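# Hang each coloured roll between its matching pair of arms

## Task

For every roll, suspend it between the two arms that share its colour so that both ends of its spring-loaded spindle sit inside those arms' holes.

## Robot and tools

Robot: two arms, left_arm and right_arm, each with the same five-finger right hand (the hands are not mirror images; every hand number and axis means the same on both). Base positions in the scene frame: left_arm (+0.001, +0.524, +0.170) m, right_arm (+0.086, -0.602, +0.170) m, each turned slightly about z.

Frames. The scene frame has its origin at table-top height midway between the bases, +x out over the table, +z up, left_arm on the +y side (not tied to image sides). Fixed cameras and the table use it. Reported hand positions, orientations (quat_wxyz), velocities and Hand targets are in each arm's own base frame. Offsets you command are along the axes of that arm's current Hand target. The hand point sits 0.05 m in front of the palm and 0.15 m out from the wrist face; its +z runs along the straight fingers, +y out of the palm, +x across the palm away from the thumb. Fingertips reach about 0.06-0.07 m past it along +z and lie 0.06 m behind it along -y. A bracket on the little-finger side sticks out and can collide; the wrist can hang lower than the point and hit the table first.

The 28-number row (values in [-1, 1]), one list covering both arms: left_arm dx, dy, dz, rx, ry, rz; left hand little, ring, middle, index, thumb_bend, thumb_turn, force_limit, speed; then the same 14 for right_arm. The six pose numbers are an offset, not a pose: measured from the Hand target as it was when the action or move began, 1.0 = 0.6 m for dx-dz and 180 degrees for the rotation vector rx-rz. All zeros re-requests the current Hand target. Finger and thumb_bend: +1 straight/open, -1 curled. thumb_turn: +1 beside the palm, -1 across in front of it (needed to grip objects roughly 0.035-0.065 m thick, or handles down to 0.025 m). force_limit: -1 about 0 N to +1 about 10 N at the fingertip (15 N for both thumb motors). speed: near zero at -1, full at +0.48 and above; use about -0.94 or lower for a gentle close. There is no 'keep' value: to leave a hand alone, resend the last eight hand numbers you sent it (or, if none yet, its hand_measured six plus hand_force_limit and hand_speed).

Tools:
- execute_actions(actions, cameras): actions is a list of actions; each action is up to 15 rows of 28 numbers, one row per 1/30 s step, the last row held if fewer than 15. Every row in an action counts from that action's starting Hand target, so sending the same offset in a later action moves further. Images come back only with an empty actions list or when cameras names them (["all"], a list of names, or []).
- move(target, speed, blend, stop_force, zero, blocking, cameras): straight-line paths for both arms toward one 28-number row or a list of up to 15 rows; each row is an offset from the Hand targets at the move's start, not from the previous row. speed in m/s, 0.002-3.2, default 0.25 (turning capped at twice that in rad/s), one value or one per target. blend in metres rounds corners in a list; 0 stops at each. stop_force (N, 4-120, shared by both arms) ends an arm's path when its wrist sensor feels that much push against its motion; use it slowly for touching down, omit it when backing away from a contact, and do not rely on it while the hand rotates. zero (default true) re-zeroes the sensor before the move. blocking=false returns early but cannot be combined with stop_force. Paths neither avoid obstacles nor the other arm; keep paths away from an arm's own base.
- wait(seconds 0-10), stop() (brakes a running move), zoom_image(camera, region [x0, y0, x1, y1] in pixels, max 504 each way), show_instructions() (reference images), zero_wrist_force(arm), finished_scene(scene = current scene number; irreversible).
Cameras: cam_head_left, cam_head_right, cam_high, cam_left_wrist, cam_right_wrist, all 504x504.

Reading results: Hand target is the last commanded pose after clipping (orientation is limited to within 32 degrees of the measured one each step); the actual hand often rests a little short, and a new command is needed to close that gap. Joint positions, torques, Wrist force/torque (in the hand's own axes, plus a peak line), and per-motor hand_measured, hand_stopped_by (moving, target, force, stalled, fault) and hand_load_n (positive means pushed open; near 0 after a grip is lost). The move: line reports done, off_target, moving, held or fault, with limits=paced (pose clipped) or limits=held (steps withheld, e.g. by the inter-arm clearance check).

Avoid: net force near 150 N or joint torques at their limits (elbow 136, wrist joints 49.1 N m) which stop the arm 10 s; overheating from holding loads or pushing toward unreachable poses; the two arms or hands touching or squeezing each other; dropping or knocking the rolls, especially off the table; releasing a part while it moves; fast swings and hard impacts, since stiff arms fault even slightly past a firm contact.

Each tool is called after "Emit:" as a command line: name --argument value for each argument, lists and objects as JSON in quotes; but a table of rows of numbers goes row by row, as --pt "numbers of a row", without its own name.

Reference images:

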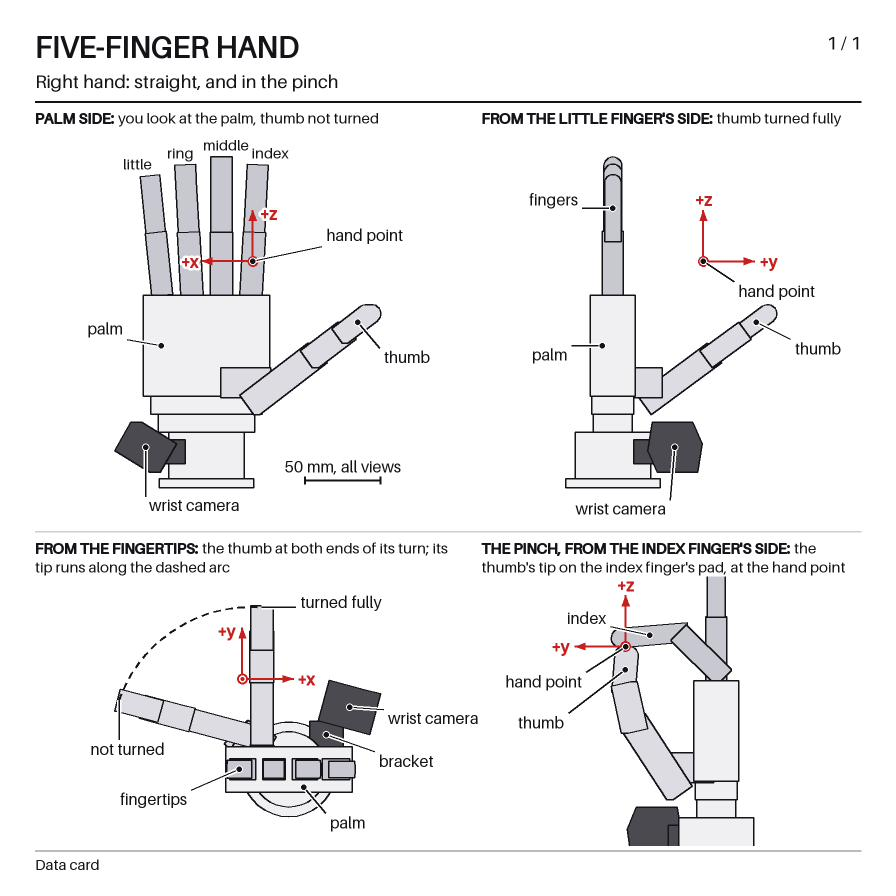

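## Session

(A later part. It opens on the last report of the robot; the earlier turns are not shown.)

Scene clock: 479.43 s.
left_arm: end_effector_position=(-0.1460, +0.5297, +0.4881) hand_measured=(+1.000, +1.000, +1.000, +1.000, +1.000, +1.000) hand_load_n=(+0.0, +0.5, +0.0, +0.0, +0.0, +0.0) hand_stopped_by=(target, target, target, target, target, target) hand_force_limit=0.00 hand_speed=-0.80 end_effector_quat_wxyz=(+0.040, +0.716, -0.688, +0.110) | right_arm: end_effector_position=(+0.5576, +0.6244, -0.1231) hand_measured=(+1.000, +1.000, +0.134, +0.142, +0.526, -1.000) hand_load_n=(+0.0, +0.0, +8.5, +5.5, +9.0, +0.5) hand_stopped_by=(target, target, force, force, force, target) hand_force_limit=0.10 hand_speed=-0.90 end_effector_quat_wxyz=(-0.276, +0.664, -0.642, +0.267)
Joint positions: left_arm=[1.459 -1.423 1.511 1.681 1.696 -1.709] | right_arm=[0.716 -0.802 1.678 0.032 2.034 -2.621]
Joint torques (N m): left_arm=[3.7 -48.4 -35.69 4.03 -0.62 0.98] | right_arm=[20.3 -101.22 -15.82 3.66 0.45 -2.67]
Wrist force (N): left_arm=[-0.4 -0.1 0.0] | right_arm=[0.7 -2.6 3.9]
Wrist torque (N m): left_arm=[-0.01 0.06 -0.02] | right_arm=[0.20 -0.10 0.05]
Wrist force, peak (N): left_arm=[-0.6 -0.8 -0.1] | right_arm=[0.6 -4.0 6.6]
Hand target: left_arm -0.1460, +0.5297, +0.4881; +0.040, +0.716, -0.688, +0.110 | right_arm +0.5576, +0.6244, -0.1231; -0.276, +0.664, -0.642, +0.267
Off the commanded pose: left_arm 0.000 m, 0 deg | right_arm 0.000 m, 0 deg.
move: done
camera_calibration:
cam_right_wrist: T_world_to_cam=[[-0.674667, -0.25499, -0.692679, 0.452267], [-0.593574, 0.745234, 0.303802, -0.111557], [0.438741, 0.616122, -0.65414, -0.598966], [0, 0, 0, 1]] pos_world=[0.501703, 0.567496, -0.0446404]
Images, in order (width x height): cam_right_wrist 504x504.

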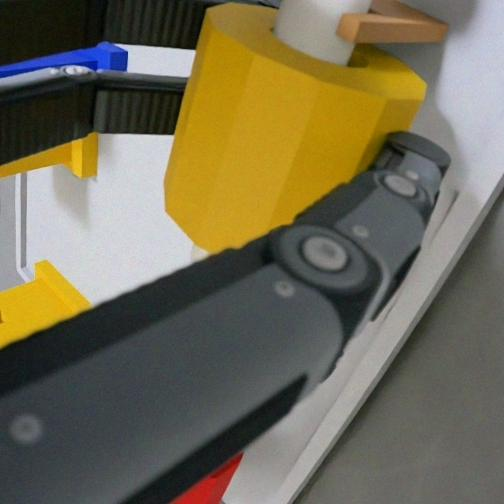

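Emit:
move --target '[0,0,0,0,0,0,1,1,1,1,1,1,0,-0.8, 0,-0.0355,-0.0353,0,0,0,1,1,-0.1,-0.1,0.3,-1,0.1,-0.9]' --speed 0.05 --cameras '["cam_right_wrist","cam_head_left","cam_head_right","cam_high"]'

Scene clock: 483.77 s.
left_arm: end_effector_position=(-0.1460, +0.5297, +0.4881) hand_measured=(+1.000, +1.000, +1.000, +1.000, +1.000, +1.000) hand_load_n=(+0.0, +0.0, +0.0, +0.0, +0.0, +0.0) hand_stopped_by=(target, target, target, target, target, target) hand_force_limit=0.00 hand_speed=-0.80 end_effector_quat_wxyz=(+0.040, +0.716, -0.688, +0.110) | right_arm: end_effector_position=(+0.5577, +0.6245, -0.0929) hand_measured=(+1.000, +1.000, +0.134, +0.142, +0.526, -1.000) hand_load_n=(+0.0, +0.0, +7.0, +3.5, +10.5, -0.5) hand_stopped_by=(target, target, force, force, force, target) hand_force_limit=0.10 hand_speed=-0.90 end_effector_quat_wxyz=(-0.276, +0.664, -0.642, +0.267)
Joint positions: left_arm=[1.459 -1.423 1.511 1.681 1.696 -1.709] | right_arm=[0.716 -0.839 1.677 0.071 2.034 -2.621]
Joint torques (N m): left_arm=[3.79 -49.65 -35.7 4.06 -0.55 0.46] | right_arm=[14.63 -82.73 -34.41 0.28 0.4 -2.87]
Wrist force (N): left_arm=[-0.4 -0.2 -0.3] | right_arm=[0.7 -0.3 0.3]
Wrist torque (N m): left_arm=[-0.02 0.07 -0.03] | right_arm=[0.21 -0.19 0.09]
Wrist force, peak (N): left_arm=[-0.4 0.1 -1.1] | right_arm=[0.6 -4.4 7.7]
Hand target: left_arm -0.1460, +0.5297, +0.4881; +0.040, +0.716, -0.688, +0.110 | right_arm +0.5577, +0.6244, -0.0931; -0.276, +0.664, -0.642, +0.267
Off the commanded pose: left_arm 0.000 m, 0 deg | right_arm 0.000 m, 0 deg.
move: done
camera_calibration:
cam_right_wrist: T_world_to_cam=[[-0.674627, -0.255041, -0.6927, 0.473125], [-0.593621, 0.745216, 0.303756, -0.120669], [0.438741, 0.616123, -0.65414, -0.579277], [0, 0, 0, 1]] pos_world=[0.501704, 0.567496, -0.0145402]
Images, in order (width x height): cam_head_left 504x504, cam_head_right 504x504, cam_high 504x504, cam_right_wrist 504x504.

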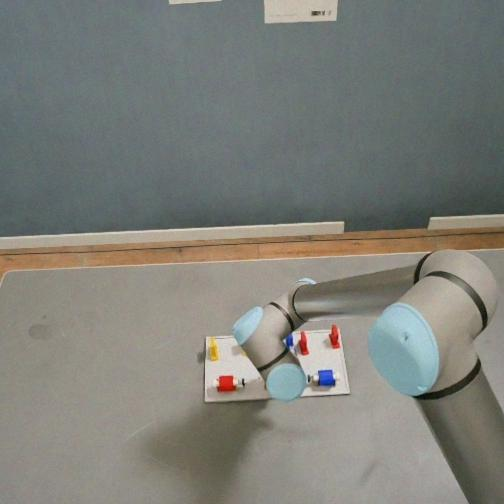

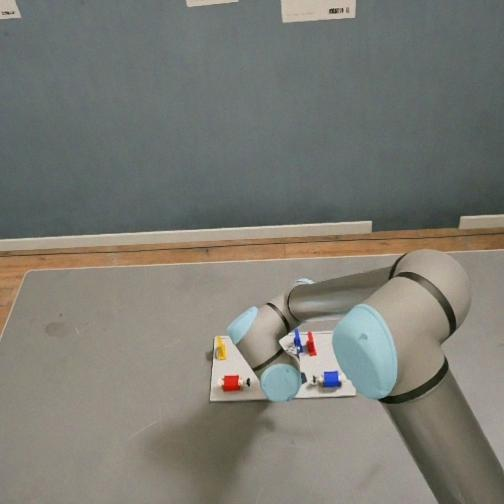

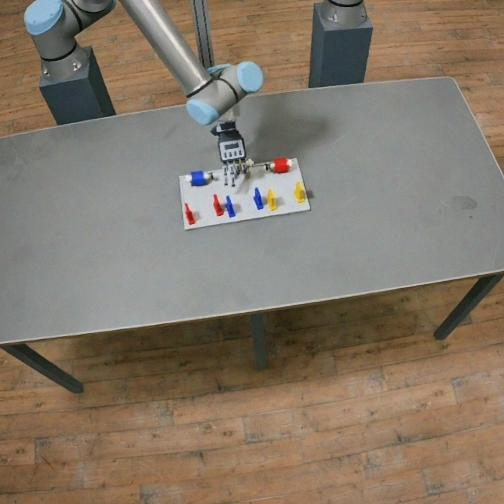

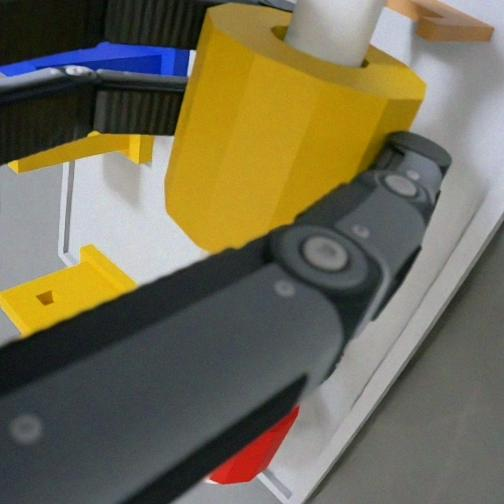

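Emit:
zoom_image --camera "cam_right_wrist" --region '[180, 0, 460, 200]'

Scaled by 1.800 from the camera's 504x504 image, which has a finer 720x720 frame.

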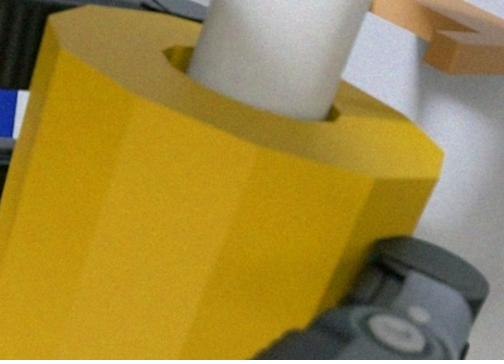

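Emit:
move --target '[0,0,0,0,0,0,1,1,1,1,1,1,0,-0.8, 0,0.0355,0.0353,0,0,0,1,1,-0.1,-0.1,0.3,-1,0.1,-0.9]' --speed 0.04

Emit:
move --target '[0,0,0,0,0,0,1,1,1,1,1,1,0,-0.8, 0,0,0,0,0,0,1,1,0.4,0.4,1,-1,0.1,-0.7]' --cameras '["cam_right_wrist"]'

Scene clock: 785.47 s.
left_arm: end_effector_position=(-0.1460, +0.5297, +0.4881) hand_measured=(+1.000, +1.000, +1.000, +1.000, +1.000, +1.000) hand_load_n=(+0.0, +0.0, +0.0, +0.0, +0.0, +0.0) hand_stopped_by=(target, target, target, target, target, target) hand_force_limit=0.00 hand_speed=-0.80 end_effector_quat_wxyz=(+0.040, +0.716, -0.688, +0.110) | right_arm: end_effector_position=(+0.5576, +0.6244, -0.1233) hand_measured=(+1.000, +1.000, +0.134, +0.142, +0.526, -1.000) hand_load_n=(+0.0, +0.0, +10.0, +4.0, +7.0, +0.5) hand_stopped_by=(target, target, force, force, force, target) hand_force_limit=0.10 hand_speed=-0.90 end_effector_quat_wxyz=(-0.276, +0.664, -0.642, +0.267)
Joint positions: left_arm=[1.459 -1.423 1.511 1.681 1.696 -1.709] | right_arm=[0.716 -0.802 1.678 0.032 2.034 -2.621]
Joint torques (N m): left_arm=[0.95 -48.43 -34.77 4.1 -0.46 0.8] | right_arm=[-12.26 -100.36 -13.85 4.69 0.82 0.95]
Wrist force (N): left_arm=[-0.1 -0.1 -0.1] | right_arm=[0.8 -4.1 2.6]
Wrist torque (N m): left_arm=[-0.01 0.02 -0.01] | right_arm=[0.20 -0.12 0.04]
Wrist force, peak (N): left_arm=[-0.1 -0.8 -0.7] | right_arm=[0.0 -5.4 2.8]
Hand target: left_arm -0.1460, +0.5297, +0.4881; +0.040, +0.716, -0.688, +0.110 | right_arm +0.5576, +0.6244, -0.1231; -0.276, +0.664, -0.642, +0.267
Off the commanded pose: left_arm 0.000 m, 0 deg | right_arm 0.000 m, 0 deg.
move: done

Scene clock: 786.87 s.
left_arm: end_effector_position=(-0.1460, +0.5297, +0.4881) hand_measured=(+1.000, +1.000, +1.000, +1.000, +1.000, +1.000) hand_load_n=(+0.0, +0.0, +0.0, +0.0, +0.0, +0.0) hand_stopped_by=(target, target, target, target, target, target) hand_force_limit=0.00 hand_speed=-0.80 end_effector_quat_wxyz=(+0.040, +0.716, -0.688, +0.110) | right_arm: end_effector_position=(+0.5576, +0.6244, -0.1231) hand_measured=(+1.000, +1.000, +0.400, +0.400, +1.000, -1.000) hand_load_n=(+0.0, +0.0, +0.0, +0.0, +0.0, +0.0) hand_stopped_by=(target, target, target, target, target, target) hand_force_limit=0.10 hand_speed=-0.70 end_effector_quat_wxyz=(-0.276, +0.664, -0.642, +0.267)
Joint positions: left_arm=[1.459 -1.423 1.511 1.681 1.696 -1.709] | right_arm=[0.716 -0.802 1.679 0.032 2.034 -2.621]
Joint torques (N m): left_arm=[3.21 -51.26 -35.67 4.03 -0.39 0.72] | right_arm=[-15.28 -106.84 -29.82 2.04 1.94 3.25]
Wrist force (N): left_arm=[-0.2 0.0 -0.4] | right_arm=[0.2 -0.8 -0.3]
Wrist torque (N m): left_arm=[0.02 0.04 -0.01] | right_arm=[0.20 -0.08 0.05]
Wrist force, peak (N): left_arm=[0.0 -0.7 -0.5] | right_arm=[0.8 -4.1 2.8]
Hand target: left_arm -0.1460, +0.5297, +0.4881; +0.040, +0.716, -0.688, +0.110 | right_arm +0.5576, +0.6244, -0.1231; -0.276, +0.664, -0.642, +0.267
Off the commanded pose: left_arm 0.000 m, 0 deg | right_arm 0.000 m, 0 deg.
move: done
camera_calibration:
cam_right_wrist: T_world_to_cam=[[-0.674667, -0.25499, -0.692679, 0.452267], [-0.593574, 0.745234, 0.303802, -0.111557], [0.438741, 0.616122, -0.65414, -0.598966], [0, 0, 0, 1]] pos_world=[0.501703, 0.567496, -0.0446404]
Images, in order (width x height): cam_right_wrist 504x504.

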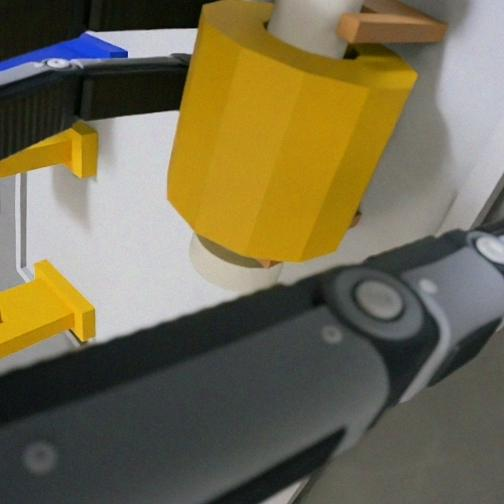

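Emit:
move --target '[0,0,0,0,0,0,1,1,1,1,1,1,0,-0.8, 0,-0.142,-0.1413,0,0,0,1,1,0.4,0.4,1,-1,0.1,-0.7]' --speed 0.15

Emit:
move --target '[0,0,0,0,0,0,1,1,1,1,1,1,0,-0.8, 0.05,0,0,0,0,0,1,1,1,1,1,1,0.1,0]' --speed 0.15 --cameras '["cam_right_wrist"]'

Scene clock: 801.03 s.
left_arm: end_effector_position=(-0.1460, +0.5297, +0.4881) hand_measured=(+1.000, +1.000, +1.000, +1.000, +1.000, +1.000) hand_load_n=(+0.0, +0.0, +0.0, +0.0, +0.0, +0.0) hand_stopped_by=(target, target, target, target, target, target) hand_force_limit=0.00 hand_speed=-0.80 end_effector_quat_wxyz=(+0.040, +0.716, -0.688, +0.110) | right_arm: end_effector_position=(+0.5578, +0.6245, -0.0029) hand_measured=(+1.000, +1.000, +0.400, +0.400, +1.000, -1.000) hand_load_n=(-0.5, +0.0, +0.0, +0.0, +0.0, +0.0) hand_stopped_by=(target, target, target, target, target, target) hand_force_limit=0.10 hand_speed=-0.70 end_effector_quat_wxyz=(-0.276, +0.664, -0.642, +0.267)
Joint positions: left_arm=[1.459 -1.423 1.511 1.681 1.696 -1.709] | right_arm=[0.715 -0.943 1.657 0.194 2.034 -2.621]
Joint torques (N m): left_arm=[2.54 -49.28 -35.33 4.06 -0.45 0.75] | right_arm=[-16.15 -90.78 -20.67 2.35 1.7 -2.03]
Wrist force (N): left_arm=[-0.3 -0.1 -0.3] | right_arm=[0.6 -0.3 0.0]
Wrist torque (N m): left_arm=[0.00 0.06 -0.03] | right_arm=[0.31 -0.20 0.07]
Wrist force, peak (N): left_arm=[-0.7 -0.5 -0.3] | right_arm=[0.5 -2.1 -1.1]
Hand target: left_arm -0.1460, +0.5297, +0.4881; +0.040, +0.716, -0.688, +0.110 | right_arm +0.5577, +0.6245, -0.0029; -0.276, +0.664, -0.642, +0.267
Off the commanded pose: left_arm 0.000 m, 0 deg | right_arm 0.000 m, 0 deg.
move: done

Scene clock: 802.37 s.
left_arm: end_effector_position=(-0.1460, +0.5297, +0.4881) hand_measured=(+1.000, +1.000, +1.000, +1.000, +1.000, +1.000) hand_load_n=(+0.0, +0.0, +0.0, +0.0, +0.0, +0.0) hand_stopped_by=(target, target, target, target, target, target) hand_force_limit=0.00 hand_speed=-0.80 end_effector_quat_wxyz=(+0.040, +0.716, -0.688, +0.110) | right_arm: end_effector_position=(+0.5587, +0.5945, -0.0029) hand_measured=(+1.000, +1.000, +1.000, +1.000, +1.000, +1.000) hand_load_n=(+0.0, +0.0, +0.0, +0.0, -0.5, +0.0) hand_stopped_by=(target, target, target, target, target, target) hand_force_limit=0.10 hand_speed=0.00 end_effector_quat_wxyz=(-0.276, +0.664, -0.642, +0.267)
Joint positions: left_arm=[1.459 -1.423 1.511 1.681 1.696 -1.709] | right_arm=[0.681 -0.975 1.714 0.157 2.013 -2.652]
Joint torques (N m): left_arm=[3.23 -51.43 -35.14 4.2 -0.35 0.78] | right_arm=[18.83 -73.75 -40.71 4.01 3.74 3.95]
Wrist force (N): left_arm=[-0.3 -0.6 -0.4] | right_arm=[0.7 -1.0 -0.3]
Wrist torque (N m): left_arm=[-0.07 0.07 -0.04] | right_arm=[0.15 -0.23 0.26]
Wrist force, peak (N): left_arm=[0.0 -0.6 -0.6] | right_arm=[1.7 -1.4 0.0]
Hand target: left_arm -0.1460, +0.5297, +0.4881; +0.040, +0.716, -0.688, +0.110 | right_arm +0.5587, +0.5945, -0.0029; -0.276, +0.664, -0.642, +0.267
Off the commanded pose: left_arm 0.000 m, 0 deg | right_arm 0.000 m, 0 deg.
move: done
camera_calibration:
cam_right_wrist: T_world_to_cam=[[-0.674667, -0.25499, -0.692679, 0.52862], [-0.593574, 0.745234, 0.303802, -0.125064], [0.438741, 0.616122, -0.65414, -0.502337], [0, 0, 0, 1]] pos_world=[0.502803, 0.537496, 0.0755596]
Images, in order (width x height): cam_right_wrist 504x504.

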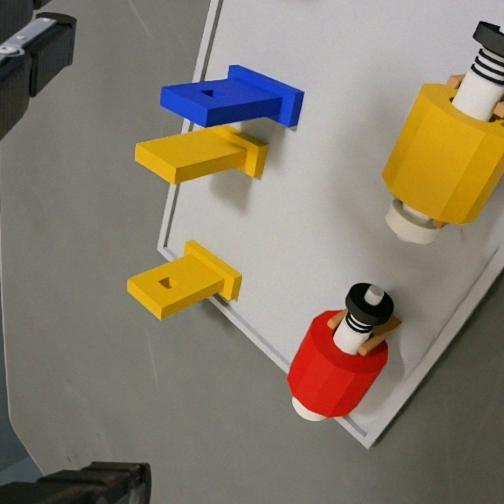

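Emit:
move --target '[0,0,0,0,0,0,1,1,1,1,1,1,0,-0.8, -0.1992,-0.0648,0.0533,0,0.2072,0,1,1,1,1,1,1,0.1,0]' --speed 0.2 --cameras '["cam_right_wrist"]'

Scene clock: 814.77 s.
left_arm: end_effector_position=(-0.1460, +0.5297, +0.4881) hand_measured=(+1.000, +1.000, +1.000, +1.000, +1.000, +1.000) hand_load_n=(+0.0, +0.0, +0.0, +0.0, +0.0, +0.0) hand_stopped_by=(target, target, target, target, target, target) hand_force_limit=0.00 hand_speed=-0.80 end_effector_quat_wxyz=(+0.040, +0.716, -0.688, +0.110) | right_arm: end_effector_position=(+0.6046, +0.7157, +0.0020) hand_measured=(+1.000, +1.000, +1.000, +1.000, +1.000, +1.000) hand_load_n=(+0.0, +0.0, +0.0, +0.0, +0.0, -0.5) hand_stopped_by=(target, target, target, target, target, target) hand_force_limit=0.10 hand_speed=0.00 end_effector_quat_wxyz=(+0.056, -0.544, +0.696, -0.465)
Joint positions: left_arm=[1.459 -1.423 1.511 1.681 1.696 -1.709] | right_arm=[0.878 -0.422 0.855 1.276 2.539 -1.946]
Joint torques (N m): left_arm=[3.91 -48.18 -35.32 4.2 -0.7 1.33] | right_arm=[-18.17 -113.66 -46.21 7 0.85 3.21]
Wrist force (N): left_arm=[-0.2 0.0 -0.2] | right_arm=[1.1 -0.1 0.5]
Wrist torque (N m): left_arm=[0.00 0.03 -0.01] | right_arm=[0.18 -0.10 0.30]
Wrist force, peak (N): left_arm=[-0.8 -0.3 -0.5] | right_arm=[2.1 -0.6 0.0]
Hand target: left_arm -0.1460, +0.5297, +0.4881; +0.040, +0.716, -0.688, +0.110 | right_arm +0.6048, +0.7156, +0.0020; +0.056, -0.544, +0.696, -0.465
Off the commanded pose: left_arm 0.000 m, 0 deg | right_arm 0.000 m, 0 deg.
move: done
camera_calibration:
cam_right_wrist: T_world_to_cam=[[-0.776447, -0.214324, -0.592617, 0.626164], [-0.183704, 0.976525, -0.112477, -0.602158], [0.602812, 0.0215331, -0.797593, -0.267365], [0, 0, 0, 1]] pos_world=[0.536736, 0.727982, 0.0900979]
Images, in order (width x height): cam_right_wrist 504x504.

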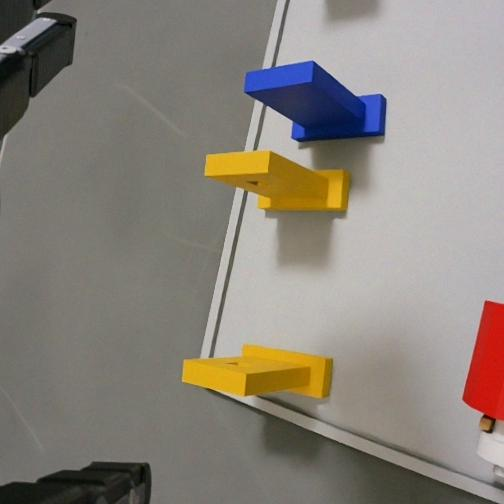

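Emit:
zoom_image --camera "cam_right_wrist" --region '[170, 130, 370, 290]'

Emit:
zoom_image --camera "cam_right_wrist" --region '[170, 300, 370, 460]'

Emit:
zoom_image --camera "cam_right_wrist" --region '[170, 140, 370, 420]'

Scaled by 2.520 from the camera's 504x504 image, which has a finer 720x720 frame.

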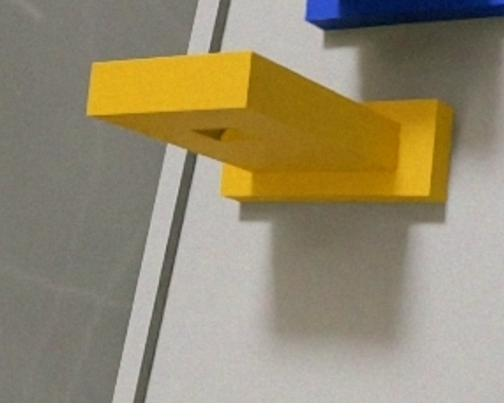

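Scaled by 2.520 from the camera's 504x504 image, which has a finer 720x720 frame.

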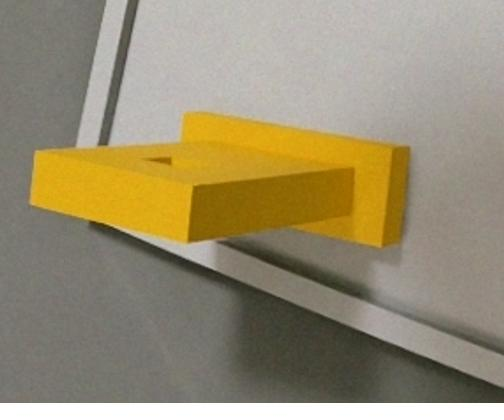

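Scaled by 1.800 from the camera's 504x504 image, which has a finer 720x720 frame.

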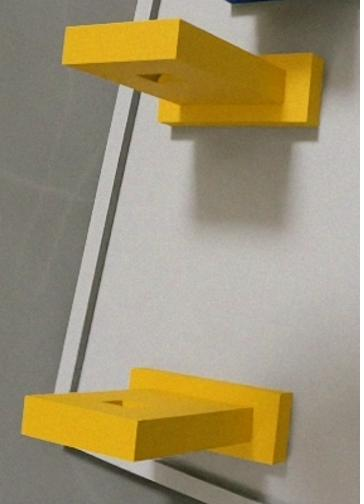

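Emit:
move --target '[0,0,0,0,0,0,1,1,1,1,1,1,0,-0.8, 0.235,0.1693,-0.0048,0,0,0,1,1,1,1,1,1,0.1,0]' --speed 0.2 --cameras '["cam_right_wrist"]'

Scene clock: 854.87 s.
left_arm: end_effector_position=(-0.1460, +0.5297, +0.4881) hand_measured=(+1.000, +1.000, +1.000, +1.000, +1.000, +1.000) hand_load_n=(+0.0, +0.0, -0.5, +0.0, -0.5, +0.0) hand_stopped_by=(target, target, target, target, target, target) hand_force_limit=0.00 hand_speed=-0.80 end_effector_quat_wxyz=(+0.040, +0.716, -0.688, +0.110) | right_arm: end_effector_position=(+0.4747, +0.6009, -0.0080) hand_measured=(+1.000, +1.000, +1.000, +1.000, +1.000, +1.000) hand_load_n=(+0.0, +0.0, +0.0, +0.0, +0.0, +0.0) hand_stopped_by=(target, target, target, target, target, target) hand_force_limit=0.10 hand_speed=0.00 end_effector_quat_wxyz=(+0.056, -0.544, +0.696, -0.465)
Joint positions: left_arm=[1.459 -1.423 1.511 1.681 1.696 -1.709] | right_arm=[0.911 -0.658 1.385 1.031 2.534 -1.888]
Joint torques (N m): left_arm=[3.57 -51.7 -35.29 4.3 -0.41 1.56] | right_arm=[-18.48 -109.62 -18.46 4.45 2.31 -2.88]
Wrist force (N): left_arm=[0.0 -0.3 -0.6] | right_arm=[1.3 -0.9 0.3]
Wrist torque (N m): left_arm=[-0.01 0.01 -0.01] | right_arm=[0.08 -0.15 0.31]
Wrist force, peak (N): left_arm=[0.1 -0.5 -1.0] | right_arm=[3.3 0.4 0.4]
Hand target: left_arm -0.1460, +0.5297, +0.4881; +0.040, +0.716, -0.688, +0.110 | right_arm +0.4747, +0.6008, -0.0080; +0.056, -0.544, +0.696, -0.465
Off the commanded pose: left_arm 0.000 m, 0 deg | right_arm 0.000 m, 0 deg.
move: done
camera_calibration:
cam_right_wrist: T_world_to_cam=[[-0.776332, -0.214104, -0.592847, 0.494533], [-0.183621, 0.976569, -0.112233, -0.51514], [0.602986, 0.0217289, -0.797456, -0.194706], [0, 0, 0, 1]] pos_world=[0.406736, 0.613182, 0.0800972]
Images, in order (width x height): cam_right_wrist 504x504.

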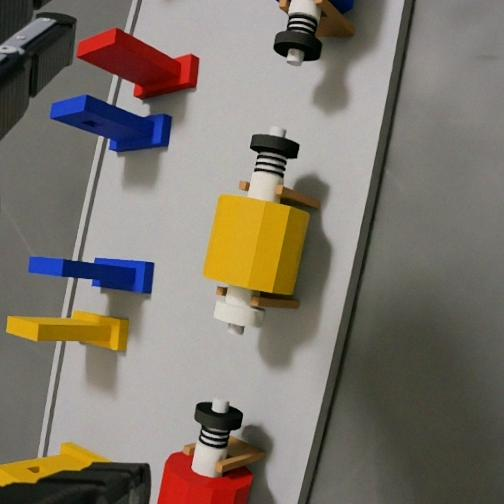

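Emit:
zoom_image --camera "cam_right_wrist" --region '[180, 110, 360, 350]'

Emit:
zoom_image --camera "cam_right_wrist" --region '[220, 110, 340, 230]'

Emit:
zoom_image --camera "cam_right_wrist" --region '[190, 240, 310, 360]'

Scaled by 2.100 from the camera's 504x504 image, which has a finer 720x720 frame.

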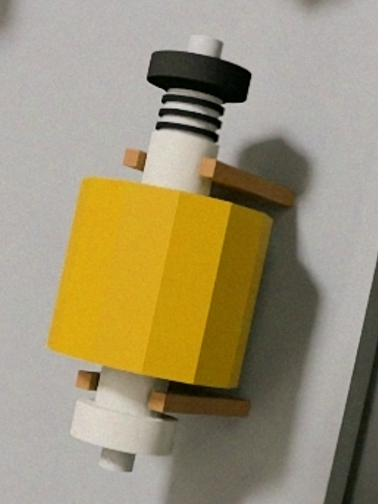

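Scaled by 4.200 from the camera's 504x504 image, which has a finer 720x720 frame.

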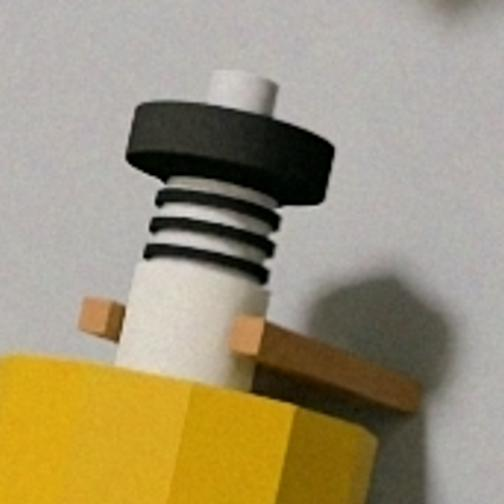

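Scaled by 4.200 from the camera's 504x504 image, which has a finer 720x720 frame.

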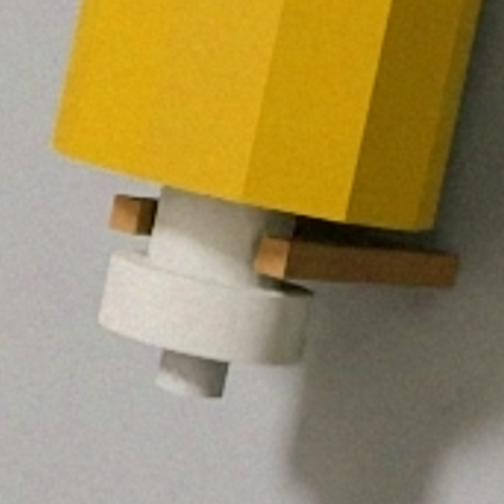

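Emit:
move --target '[0,0,0,0,0,0,1,1,1,1,1,1,0,-0.8, 0.0674,0.002,0.0489,0,0,0,1,1,1,1,1,1,0.1,0]' --speed 0.2 --cameras '["cam_right_wrist"]'

Emit:
zoom_image --camera "cam_right_wrist" --region '[210, 190, 370, 350]'

Emit:
zoom_image --camera "cam_right_wrist" --region '[190, 330, 350, 490]'

Scene clock: 922.57 s.
left_arm: end_effector_position=(-0.1460, +0.5297, +0.4881) hand_measured=(+1.000, +1.000, +1.000, +1.000, +1.000, +1.000) hand_load_n=(+0.0, +0.0, +0.0, +0.0, +0.0, +0.0) hand_stopped_by=(target, target, target, target, target, target) hand_force_limit=0.00 hand_speed=-0.80 end_effector_quat_wxyz=(+0.040, +0.716, -0.688, +0.110) | right_arm: end_effector_position=(+0.4748, +0.5507, -0.0080) hand_measured=(+1.000, +1.000, +1.000, +1.000, +1.000, +1.000) hand_load_n=(+0.0, +0.0, +0.0, -0.5, +0.0, +0.0) hand_stopped_by=(target, target, target, target, target, target) hand_force_limit=0.10 hand_speed=0.00 end_effector_quat_wxyz=(+0.056, -0.544, +0.696, -0.465)
Joint positions: left_arm=[1.459 -1.423 1.511 1.681 1.696 -1.709] | right_arm=[0.87 -0.72 1.5 0.919 2.54 -1.959]
Joint torques (N m): left_arm=[3.19 -49.61 -35.08 4.29 -0.36 0.93] | right_arm=[18.19 -94.8 -31.14 4.71 0.57 3.61]
Wrist force (N): left_arm=[-0.1 -0.3 -0.4] | right_arm=[1.3 -0.3 0.4]
Wrist torque (N m): left_arm=[-0.02 0.04 -0.02] | right_arm=[0.18 -0.09 0.11]
Wrist force, peak (N): left_arm=[-0.2 -0.8 -0.6] | right_arm=[2.6 0.0 1.3]
Hand target: left_arm -0.1460, +0.5297, +0.4881; +0.040, +0.716, -0.688, +0.110 | right_arm +0.4747, +0.5508, -0.0080; +0.056, -0.544, +0.696, -0.465
Off the commanded pose: left_arm 0.000 m, 0 deg | right_arm 0.000 m, 0 deg.
move: done
camera_calibration:
cam_right_wrist: T_world_to_cam=[[-0.776438, -0.214074, -0.59272, 0.483877], [-0.183369, 0.976585, -0.11251, -0.466186], [0.602927, 0.0213296, -0.797511, -0.193421], [0, 0, 0, 1]] pos_world=[0.406835, 0.562981, 0.0800982]
Images, in order (width x height): cam_right_wrist 504x504.

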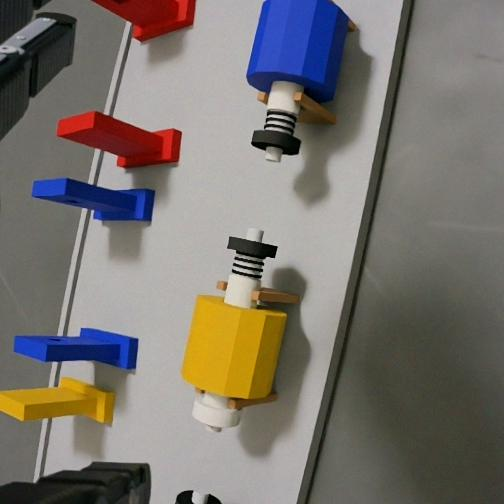

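Scaled by 3.150 from the camera's 504x504 image, which has a finer 720x720 frame.

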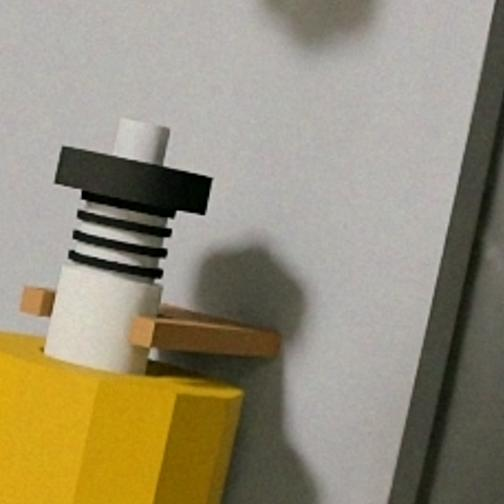

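Scaled by 3.150 from the camera's 504x504 image, which has a finer 720x720 frame.

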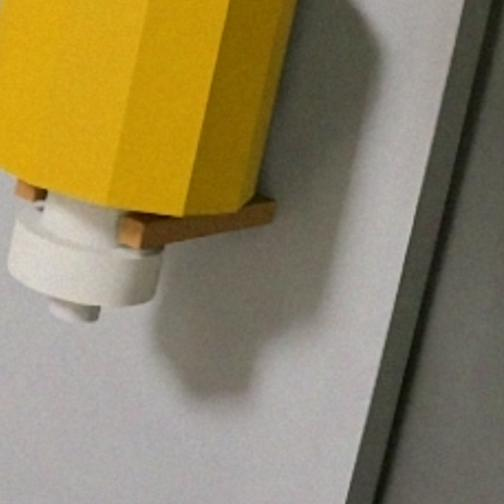

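Emit:
move --target '[0,0,0,0,0,0,1,1,1,1,1,1,0,-0.8, -0.235,-0.1693,0.0048,0,0,0,1,1,1,1,1,1,0.1,0]' --speed 0.2 --cameras '["cam_right_wrist"]'

Emit:
zoom_image --camera "cam_right_wrist" --region '[160, 230, 320, 390]'

Emit:
zoom_image --camera "cam_right_wrist" --region '[150, 400, 310, 504]'

Emit:
zoom_image --camera "cam_right_wrist" --region '[180, 0, 400, 260]'

Scene clock: 958.23 s.
left_arm: end_effector_position=(-0.1460, +0.5297, +0.4881) hand_measured=(+1.000, +1.000, +1.000, +1.000, +1.000, +1.000) hand_load_n=(+0.0, +0.0, +0.0, +0.0, +0.0, +0.0) hand_stopped_by=(target, target, target, target, target, target) hand_force_limit=0.00 hand_speed=-0.80 end_effector_quat_wxyz=(+0.040, +0.716, -0.688, +0.110) | right_arm: end_effector_position=(+0.6048, +0.6655, +0.0019) hand_measured=(+1.000, +1.000, +1.000, +1.000, +1.000, +1.000) hand_load_n=(+0.0, +0.0, -0.5, +0.0, +0.5, +0.0) hand_stopped_by=(target, target, target, target, target, target) hand_force_limit=0.10 hand_speed=0.00 end_effector_quat_wxyz=(+0.056, -0.544, +0.696, -0.465)
Joint positions: left_arm=[1.459 -1.423 1.511 1.681 1.696 -1.709] | right_arm=[0.843 -0.505 1.017 1.147 2.543 -2.007]
Joint torques (N m): left_arm=[1.84 -49.86 -35.11 4.46 -0.39 1.43] | right_arm=[19.54 -113.42 -43.41 4.61 4.11 1.18]
Wrist force (N): left_arm=[-0.1 -0.3 -0.1] | right_arm=[1.7 -0.2 0.5]
Wrist torque (N m): left_arm=[-0.04 0.02 -0.02] | right_arm=[0.26 -0.26 -0.03]
Wrist force, peak (N): left_arm=[-0.8 -0.3 -0.7] | right_arm=[2.9 0.8 0.2]
Hand target: left_arm -0.1460, +0.5297, +0.4881; +0.040, +0.716, -0.688, +0.110 | right_arm +0.6048, +0.6656, +0.0020; +0.056, -0.544, +0.696, -0.465
Off the commanded pose: left_arm 0.000 m, 0 deg | right_arm 0.000 m, 0 deg.
move: done
camera_calibration:
cam_right_wrist: T_world_to_cam=[[-0.776439, -0.213995, -0.592746, 0.615285], [-0.183365, 0.9766, -0.112385, -0.553351], [0.602926, 0.0214283, -0.79751, -0.266482], [0, 0, 0, 1]] pos_world=[0.536935, 0.677781, 0.0899977]
Images, in order (width x height): cam_right_wrist 504x504.

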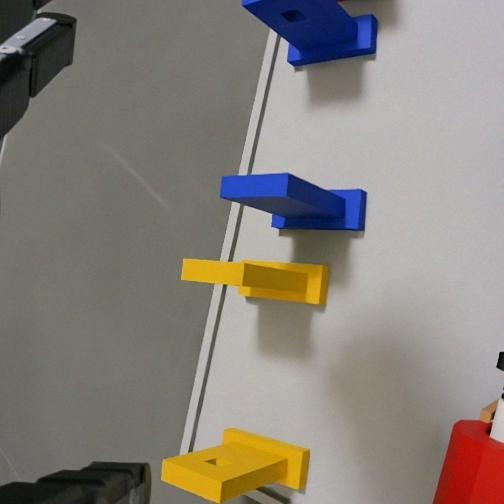

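Scaled by 3.150 from the camera's 504x504 image, which has a finer 720x720 frame.

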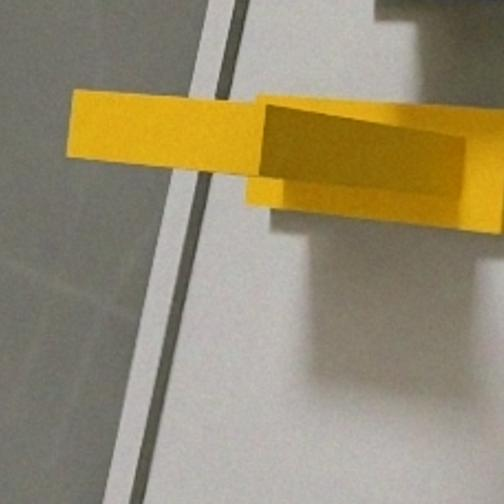

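Scaled by 3.150 from the camera's 504x504 image, which has a finer 720x720 frame.

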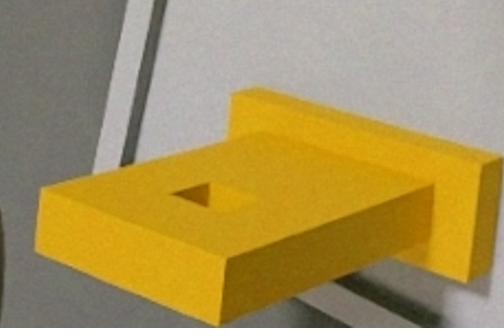

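Scaled by 1.938 from the camera's 504x504 image, which has a finer 720x720 frame.

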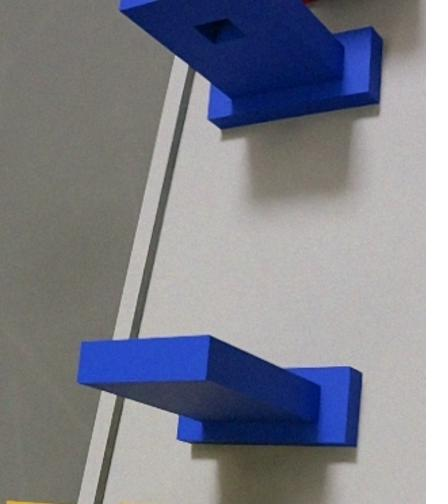

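Emit:
move --target '[0,0,0,0,0,0,1,1,1,1,1,1,0,-0.8, 0.0833,0.0627,-0.0013,0,-0.2072,0,1,1,0.4,0.4,1,-1,0.1,0]' --speed 0.2

Scene clock: 1094.67 s.
left_arm: end_effector_position=(-0.1460, +0.5297, +0.4881) hand_measured=(+1.000, +1.000, +1.000, +1.000, +1.000, +1.000) hand_load_n=(+0.0, +0.0, +0.0, +0.0, +0.0, +0.0) hand_stopped_by=(target, target, target, target, target, target) hand_force_limit=0.00 hand_speed=-0.80 end_effector_quat_wxyz=(+0.040, +0.716, -0.688, +0.110) | right_arm: end_effector_position=(+0.5578, +0.6246, -0.0028) hand_measured=(+1.000, +1.000, +0.400, +0.400, +1.000, -1.000) hand_load_n=(+0.0, +0.0, +0.0, +0.0, +0.0, +0.0) hand_stopped_by=(target, target, target, target, target, target) hand_force_limit=0.10 hand_speed=0.00 end_effector_quat_wxyz=(-0.276, +0.664, -0.642, +0.267)
Joint positions: left_arm=[1.459 -1.423 1.511 1.681 1.696 -1.709] | right_arm=[0.716 -0.942 1.657 0.195 2.034 -2.621]
Joint torques (N m): left_arm=[0 -49.04 -36 4.53 -0.55 1.45] | right_arm=[15.85 -90.99 -30.22 1.06 0.21 2.31]
Wrist force (N): left_arm=[-0.7 -0.3 -0.5] | right_arm=[0.7 -0.8 -0.2]
Wrist torque (N m): left_arm=[0.00 0.12 -0.05] | right_arm=[0.25 -0.20 0.06]
Wrist force, peak (N): left_arm=[-0.6 -0.4 -0.8] | right_arm=[1.8 -0.6 0.7]
Hand target: left_arm -0.1460, +0.5297, +0.4881; +0.040, +0.716, -0.688, +0.110 | right_arm +0.5577, +0.6248, -0.0028; -0.276, +0.664, -0.642, +0.267
Off the commanded pose: left_arm 0.000 m, 0 deg | right_arm 0.000 m, 0 deg.
move: done

Emit:
move --target '[0,0,0,0,0,0,1,1,1,1,1,1,0,-0.8, 0,0.1422,0.1416,0,0,0,1,1,0.4,0.4,1,-1,0.1,0]' --speed 0.1 --stop_force 6

Emit:
move --target '[0,0,0,0,0,0,1,1,1,1,1,1,0,-0.8, 0,0,0,0,0,0,1,1,0.0,0.0,0.2,-1,-0.7,-0.9]'

Emit:
move --target '[0,0,0,0,0,0,1,1,1,1,1,1,0,-0.8, 0,0,0,0,0,0,1,1,-0.1,-0.1,0.3,-1,0.15,-0.9]' --cameras '["cam_right_wrist"]'

Scene clock: 1104.87 s.
left_arm: end_effector_position=(-0.1460, +0.5297, +0.4881) hand_measured=(+1.000, +1.000, +1.000, +1.000, +1.000, +1.000) hand_load_n=(+0.0, +0.0, +0.0, +0.0, +0.0, +0.0) hand_stopped_by=(target, target, target, target, target, target) hand_force_limit=0.00 hand_speed=-0.80 end_effector_quat_wxyz=(+0.040, +0.716, -0.688, +0.110) | right_arm: end_effector_position=(+0.5576, +0.6247, -0.1232) hand_measured=(+1.000, +1.000, +0.400, +0.400, +1.000, -1.000) hand_load_n=(+0.0, +0.0, +0.0, +0.0, +0.0, +0.0) hand_stopped_by=(target, target, target, target, target, target) hand_force_limit=0.10 hand_speed=0.00 end_effector_quat_wxyz=(-0.276, +0.664, -0.642, +0.267)
Joint positions: left_arm=[1.459 -1.423 1.511 1.681 1.696 -1.709] | right_arm=[0.716 -0.801 1.678 0.033 2.034 -2.621]
Joint torques (N m): left_arm=[1.99 -51.29 -34.55 4.49 -0.33 1.56] | right_arm=[-2.6 -92.25 -36.45 2 -0.82 -2.67]
Wrist force (N): left_arm=[-0.2 -0.1 -0.7] | right_arm=[0.3 -0.7 0.2]
Wrist torque (N m): left_arm=[0.03 0.05 -0.02] | right_arm=[0.18 -0.11 0.05]
Wrist force, peak (N): left_arm=[-0.2 -0.4 -1.2] | right_arm=[0.9 -1.5 -0.9]
Hand target: left_arm -0.1460, +0.5297, +0.4881; +0.040, +0.716, -0.688, +0.110 | right_arm +0.5577, +0.6247, -0.1232; -0.276, +0.664, -0.642, +0.267
Off the commanded pose: left_arm 0.000 m, 0 deg | right_arm 0.000 m, 0 deg.
move: done

Scene clock: 1108.27 s.
left_arm: end_effector_position=(-0.1460, +0.5297, +0.4881) hand_measured=(+1.000, +1.000, +1.000, +1.000, +1.000, +1.000) hand_load_n=(+0.5, +0.0, +0.0, +0.0, +0.0, +0.0) hand_stopped_by=(target, target, target, target, target, target) hand_force_limit=0.00 hand_speed=-0.80 end_effector_quat_wxyz=(+0.040, +0.716, -0.688, +0.110) | right_arm: end_effector_position=(+0.5577, +0.6247, -0.1232) hand_measured=(+1.000, +1.000, +0.132, +0.140, +0.546, -1.000) hand_load_n=(+0.0, +0.0, +3.0, +0.5, +2.5, +0.0) hand_stopped_by=(target, target, force, force, force, target) hand_force_limit=-0.70 hand_speed=-0.90 end_effector_quat_wxyz=(-0.276, +0.664, -0.642, +0.267)
Joint positions: left_arm=[1.459 -1.423 1.511 1.681 1.696 -1.709] | right_arm=[0.716 -0.801 1.678 0.033 2.034 -2.621]
Joint torques (N m): left_arm=[1.34 -49.67 -36.14 4.41 -0.37 1.77] | right_arm=[-18.43 -93.05 -23.3 1.69 1.47 -2.32]
Wrist force (N): left_arm=[-0.1 -0.5 -0.2] | right_arm=[0.6 -0.7 0.7]
Wrist torque (N m): left_arm=[-0.06 0.02 -0.02] | right_arm=[0.17 -0.16 0.07]
Wrist force, peak (N): left_arm=[-0.7 -0.4 -0.9] | right_arm=[0.5 -1.8 3.0]
Hand target: left_arm -0.1460, +0.5297, +0.4881; +0.040, +0.716, -0.688, +0.110 | right_arm +0.5577, +0.6247, -0.1232; -0.276, +0.664, -0.642, +0.267
Off the commanded pose: left_arm 0.000 m, 0 deg | right_arm 0.000 m, 0 deg.
move: done

Scene clock: 1108.77 s.
left_arm: end_effector_position=(-0.1460, +0.5297, +0.4881) hand_measured=(+1.000, +1.000, +1.000, +1.000, +1.000, +1.000) hand_load_n=(+0.0, +0.0, +0.0, +0.0, +0.0, +0.0) hand_stopped_by=(target, target, target, target, target, target) hand_force_limit=0.00 hand_speed=-0.80 end_effector_quat_wxyz=(+0.040, +0.716, -0.688, +0.110) | right_arm: end_effector_position=(+0.5577, +0.6247, -0.1232) hand_measured=(+1.000, +1.000, +0.124, +0.116, +0.512, -1.000) hand_load_n=(+0.0, +0.0, +2.5, +10.0, +9.5, -1.5) hand_stopped_by=(target, target, force, force, force, target) hand_force_limit=0.15 hand_speed=-0.90 end_effector_quat_wxyz=(-0.276, +0.664, -0.642, +0.267)
Joint positions: left_arm=[1.459 -1.423 1.511 1.681 1.696 -1.709] | right_arm=[0.716 -0.801 1.678 0.033 2.034 -2.621]
Joint torques (N m): left_arm=[2.67 -49.26 -35.56 4.25 -0.41 1.46] | right_arm=[-14.07 -92.04 -21.13 2.47 1.46 -2.31]
Wrist force (N): left_arm=[-0.4 -0.6 -0.7] | right_arm=[0.5 -1.6 2.5]
Wrist torque (N m): left_arm=[-0.04 0.07 -0.04] | right_arm=[0.20 -0.14 0.08]
Wrist force, peak (N): left_arm=[-0.4 -0.6 -0.7] | right_arm=[-0.1 -3.3 5.9]
Hand target: left_arm -0.1460, +0.5297, +0.4881; +0.040, +0.716, -0.688, +0.110 | right_arm +0.5577, +0.6247, -0.1232; -0.276, +0.664, -0.642, +0.267
Off the commanded pose: left_arm 0.000 m, 0 deg | right_arm 0.000 m, 0 deg.
move: done
camera_calibration:
cam_right_wrist: T_world_to_cam=[[-0.674637, -0.254948, -0.692724, 0.452234], [-0.593587, 0.745215, 0.303822, -0.111732], [0.438769, 0.616162, -0.654084, -0.599251], [0, 0, 0, 1]] pos_world=[0.501704, 0.567796, -0.0447403]
Images, in order (width x height): cam_right_wrist 504x504.

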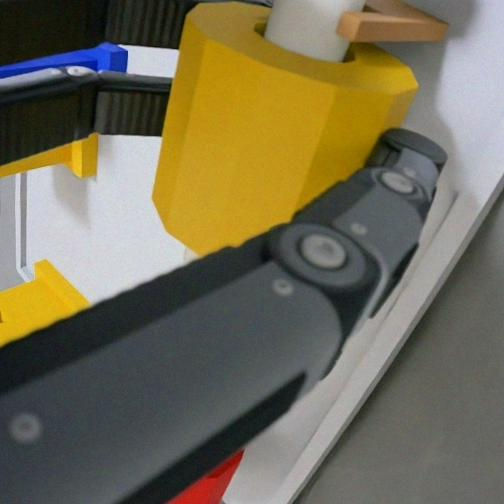

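Emit:
move --target '[0,0,0,0,0,0,1,1,1,1,1,1,0,-0.8, 0,-0.1182,-0.1177,0,0,0,1,1,-0.1,-0.1,0.3,-1,0.15,-0.9]' --speed 0.06 --cameras '["cam_right_wrist","cam_head_left","cam_head_right","cam_high"]'

Emit:
zoom_image --camera "cam_right_wrist" --region '[140, 0, 460, 280]'

Emit:
zoom_image --camera "cam_high" --region '[190, 110, 290, 210]'

Scene clock: 1118.20 s.
left_arm: end_effector_position=(-0.1460, +0.5297, +0.4881) hand_measured=(+1.000, +1.000, +1.000, +1.000, +1.000, +1.000) hand_load_n=(+0.0, +0.0, +0.0, +0.0, +0.0, +0.0) hand_stopped_by=(target, target, target, target, target, target) hand_force_limit=0.00 hand_speed=-0.80 end_effector_quat_wxyz=(+0.040, +0.716, -0.688, +0.110) | right_arm: end_effector_position=(+0.5578, +0.6248, -0.0229) hand_measured=(+1.000, +1.000, +0.124, +0.116, +0.512, -1.000) hand_load_n=(+0.0, -0.5, +2.0, +8.0, +10.0, -2.5) hand_stopped_by=(target, target, force, force, force, target) hand_force_limit=0.15 hand_speed=-0.90 end_effector_quat_wxyz=(-0.276, +0.664, -0.642, +0.267)
Joint positions: left_arm=[1.459 -1.423 1.511 1.681 1.696 -1.709] | right_arm=[0.716 -0.92 1.663 0.166 2.034 -2.621]
Joint torques (N m): left_arm=[4.47 -50.49 -35.79 4.2 -0.48 1.73] | right_arm=[17.66 -82.2 -26.83 0.81 1.55 -0.71]
Wrist force (N): left_arm=[0.0 -0.7 -0.4] | right_arm=[0.4 -0.2 0.5]
Wrist torque (N m): left_arm=[-0.08 0.02 -0.03] | right_arm=[0.27 -0.18 0.03]
Wrist force, peak (N): left_arm=[-0.2 -0.9 -0.8] | right_arm=[0.3 -1.5 4.2]
Hand target: left_arm -0.1460, +0.5297, +0.4881; +0.040, +0.716, -0.688, +0.110 | right_arm +0.5577, +0.6247, -0.0232; -0.276, +0.664, -0.642, +0.267
Off the commanded pose: left_arm 0.000 m, 0 deg | right_arm 0.000 m, 0 deg.
move: done
camera_calibration:
cam_right_wrist: T_world_to_cam=[[-0.674566, -0.254957, -0.692789, 0.521686], [-0.593608, 0.745234, 0.303737, -0.142111], [0.43885, 0.616136, -0.654054, -0.533782], [0, 0, 0, 1]] pos_world=[0.501804, 0.567796, 0.0554601]
Images, in order (width x height): cam_head_left 504x504, cam_head_right 504x504, cam_high 504x504, cam_right_wrist 504x504.

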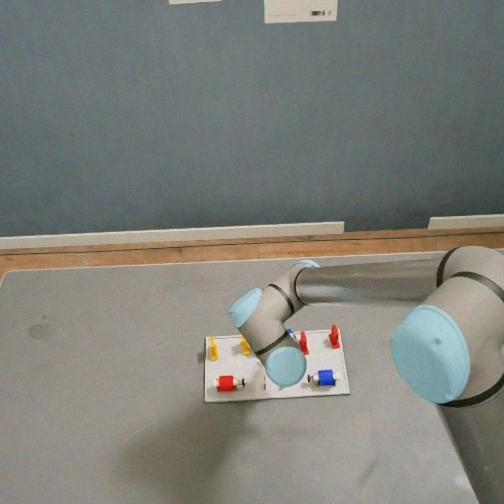

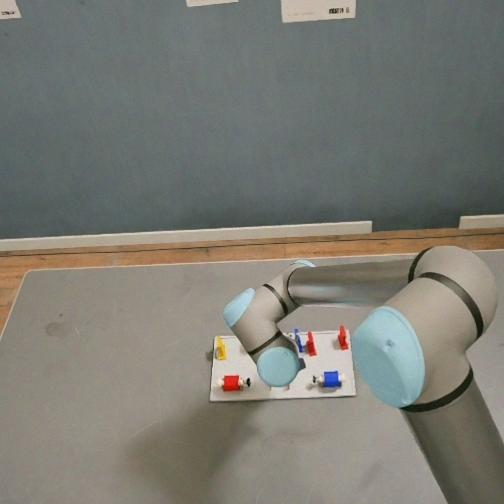

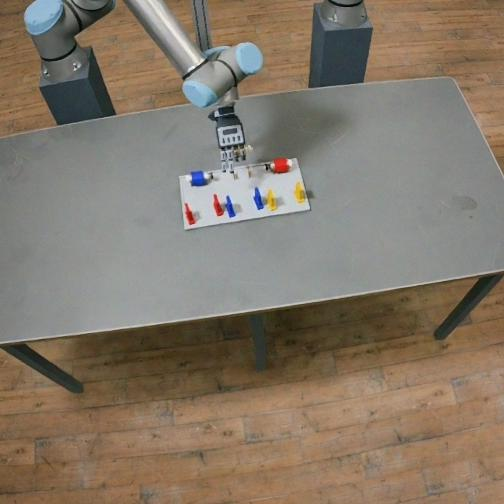

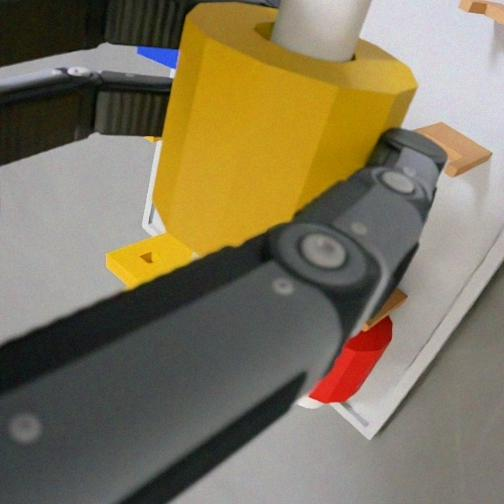

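Scaled by 1.575 from the camera's 504x504 image, which has a finer 720x720 frame.

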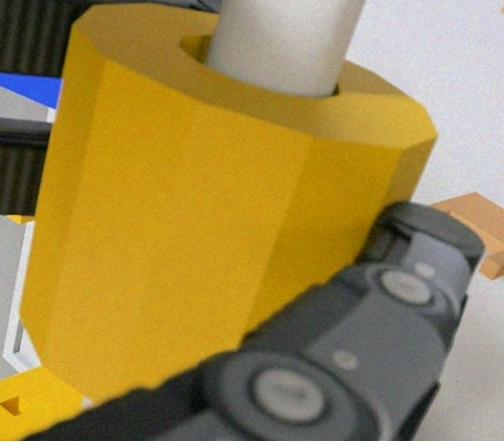

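Scaled by 5.040 from the camera's 504x504 image, which has a finer 720x720 frame.

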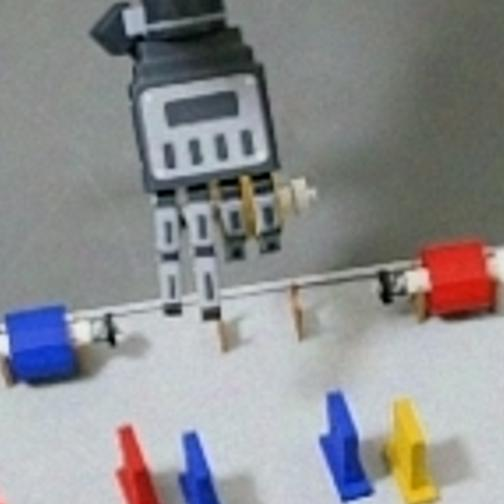

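Emit:
move --target '[0.0568,-0.7303,0.1482,-0.0762,-0.0315,0.4839,1,1,1,1,1,1,0,-0.8, 0,0,0,0,0,0,1,1,-0.1,-0.1,0.3,-1,0.15,-0.9]' --speed 0.3

Scene clock: 1137.33 s.
left_arm: end_effector_position=(+0.2998, +0.4996, +0.4500) hand_measured=(+1.000, +1.000, +1.000, +1.000, +1.000, +1.000) hand_load_n=(+0.0, +0.0, +0.0, +0.0, +0.0, +0.0) hand_stopped_by=(target, target, target, target, target, target) hand_force_limit=0.00 hand_speed=-0.80 end_effector_quat_wxyz=(+0.000, -0.041, +0.999, +0.000) | right_arm: end_effector_position=(+0.5577, +0.6247, -0.0232) hand_measured=(+1.000, +1.000, +0.124, +0.116, +0.512, -1.000) hand_load_n=(+0.0, -0.5, +2.0, +8.0, +10.0, -2.5) hand_stopped_by=(target, target, force, force, force, target) hand_force_limit=0.15 hand_speed=-0.90 end_effector_quat_wxyz=(-0.276, +0.664, -0.642, +0.267)
Joint positions: left_arm=[0.666 -1.508 1.639 1.439 1.571 -0.987] | right_arm=[0.716 -0.92 1.663 0.166 2.034 -2.621]
Joint torques (N m): left_arm=[10.69 -57.33 -28.15 7.36 1.16 1.88] | right_arm=[18.22 -79.63 -19.99 0.67 1.78 3.75]
Wrist force (N): left_arm=[-0.3 -0.6 -0.1] | right_arm=[0.6 0.2 0.3]
Wrist torque (N m): left_arm=[-0.10 0.09 0.04] | right_arm=[0.34 -0.21 0.05]
Wrist force, peak (N): left_arm=[-0.6 1.3 -1.0] | right_arm=[1.1 -0.3 0.8]
Hand target: left_arm +0.2997, +0.4995, +0.4500; +0.000, -0.041, +0.999, +0.000 | right_arm +0.5577, +0.6247, -0.0232; -0.276, +0.664, -0.642, +0.267
Off the commanded pose: left_arm 0.000 m, 0 deg | right_arm 0.000 m, 0 deg.
move: done

Emit:
move --target '[-0.4035,-0.7858,0.4167,0,0,0,1,1,1,1,1,1,0,-0.8, 0.165,-0.0435,-0.1218,0,0,0,1,1,-0.1,-0.1,0.3,-1,0.15,-0.9]' --speed 0.3

Scene clock: 1152.33 s.
left_arm: end_effector_position=(+0.5800, +0.0498, +0.2000) hand_measured=(+1.000, +1.000, +1.000, +1.000, +1.000, +1.000) hand_load_n=(+0.5, +0.0, +0.0, +0.0, +0.0, +0.0) hand_stopped_by=(target, target, target, target, target, target) hand_force_limit=0.00 hand_speed=-0.80 end_effector_quat_wxyz=(+0.000, -0.041, +0.999, +0.000) | right_arm: end_effector_position=(+0.5277, +0.5246, +0.0469) hand_measured=(+1.000, +1.000, +0.124, +0.116, +0.512, -1.000) hand_load_n=(+0.0, +0.0, +2.0, +8.0, +10.5, -3.0) hand_stopped_by=(target, target, force, force, force, target) hand_force_limit=0.15 hand_speed=-0.90 end_effector_quat_wxyz=(-0.276, +0.664, -0.642, +0.267)
Joint positions: left_arm=[-0.343 -1.303 1.864 1.009 1.57 -1.996] | right_arm=[0.623 -1.131 1.859 0.148 1.976 -2.701]
Joint torques (N m): left_arm=[-8.7 -45.03 -25.73 6.61 -1.2 -0.93] | right_arm=[19.75 -65.68 -41.35 4.08 3.04 4.29]
Wrist force (N): left_arm=[-0.8 0.0 -0.2] | right_arm=[0.2 -0.6 1.2]
Wrist torque (N m): left_arm=[-0.03 0.15 -0.03] | right_arm=[0.16 -0.20 0.30]
Wrist force, peak (N): left_arm=[-1.9 -2.4 1.5] | right_arm=[0.4 -0.5 1.4]
Hand target: left_arm +0.5800, +0.0497, +0.1999; +0.000, -0.041, +0.999, +0.000 | right_arm +0.5277, +0.5247, +0.0469; -0.276, +0.664, -0.642, +0.267
Off the commanded pose: left_arm 0.000 m, 0 deg | right_arm 0.000 m, 0 deg.
move: done


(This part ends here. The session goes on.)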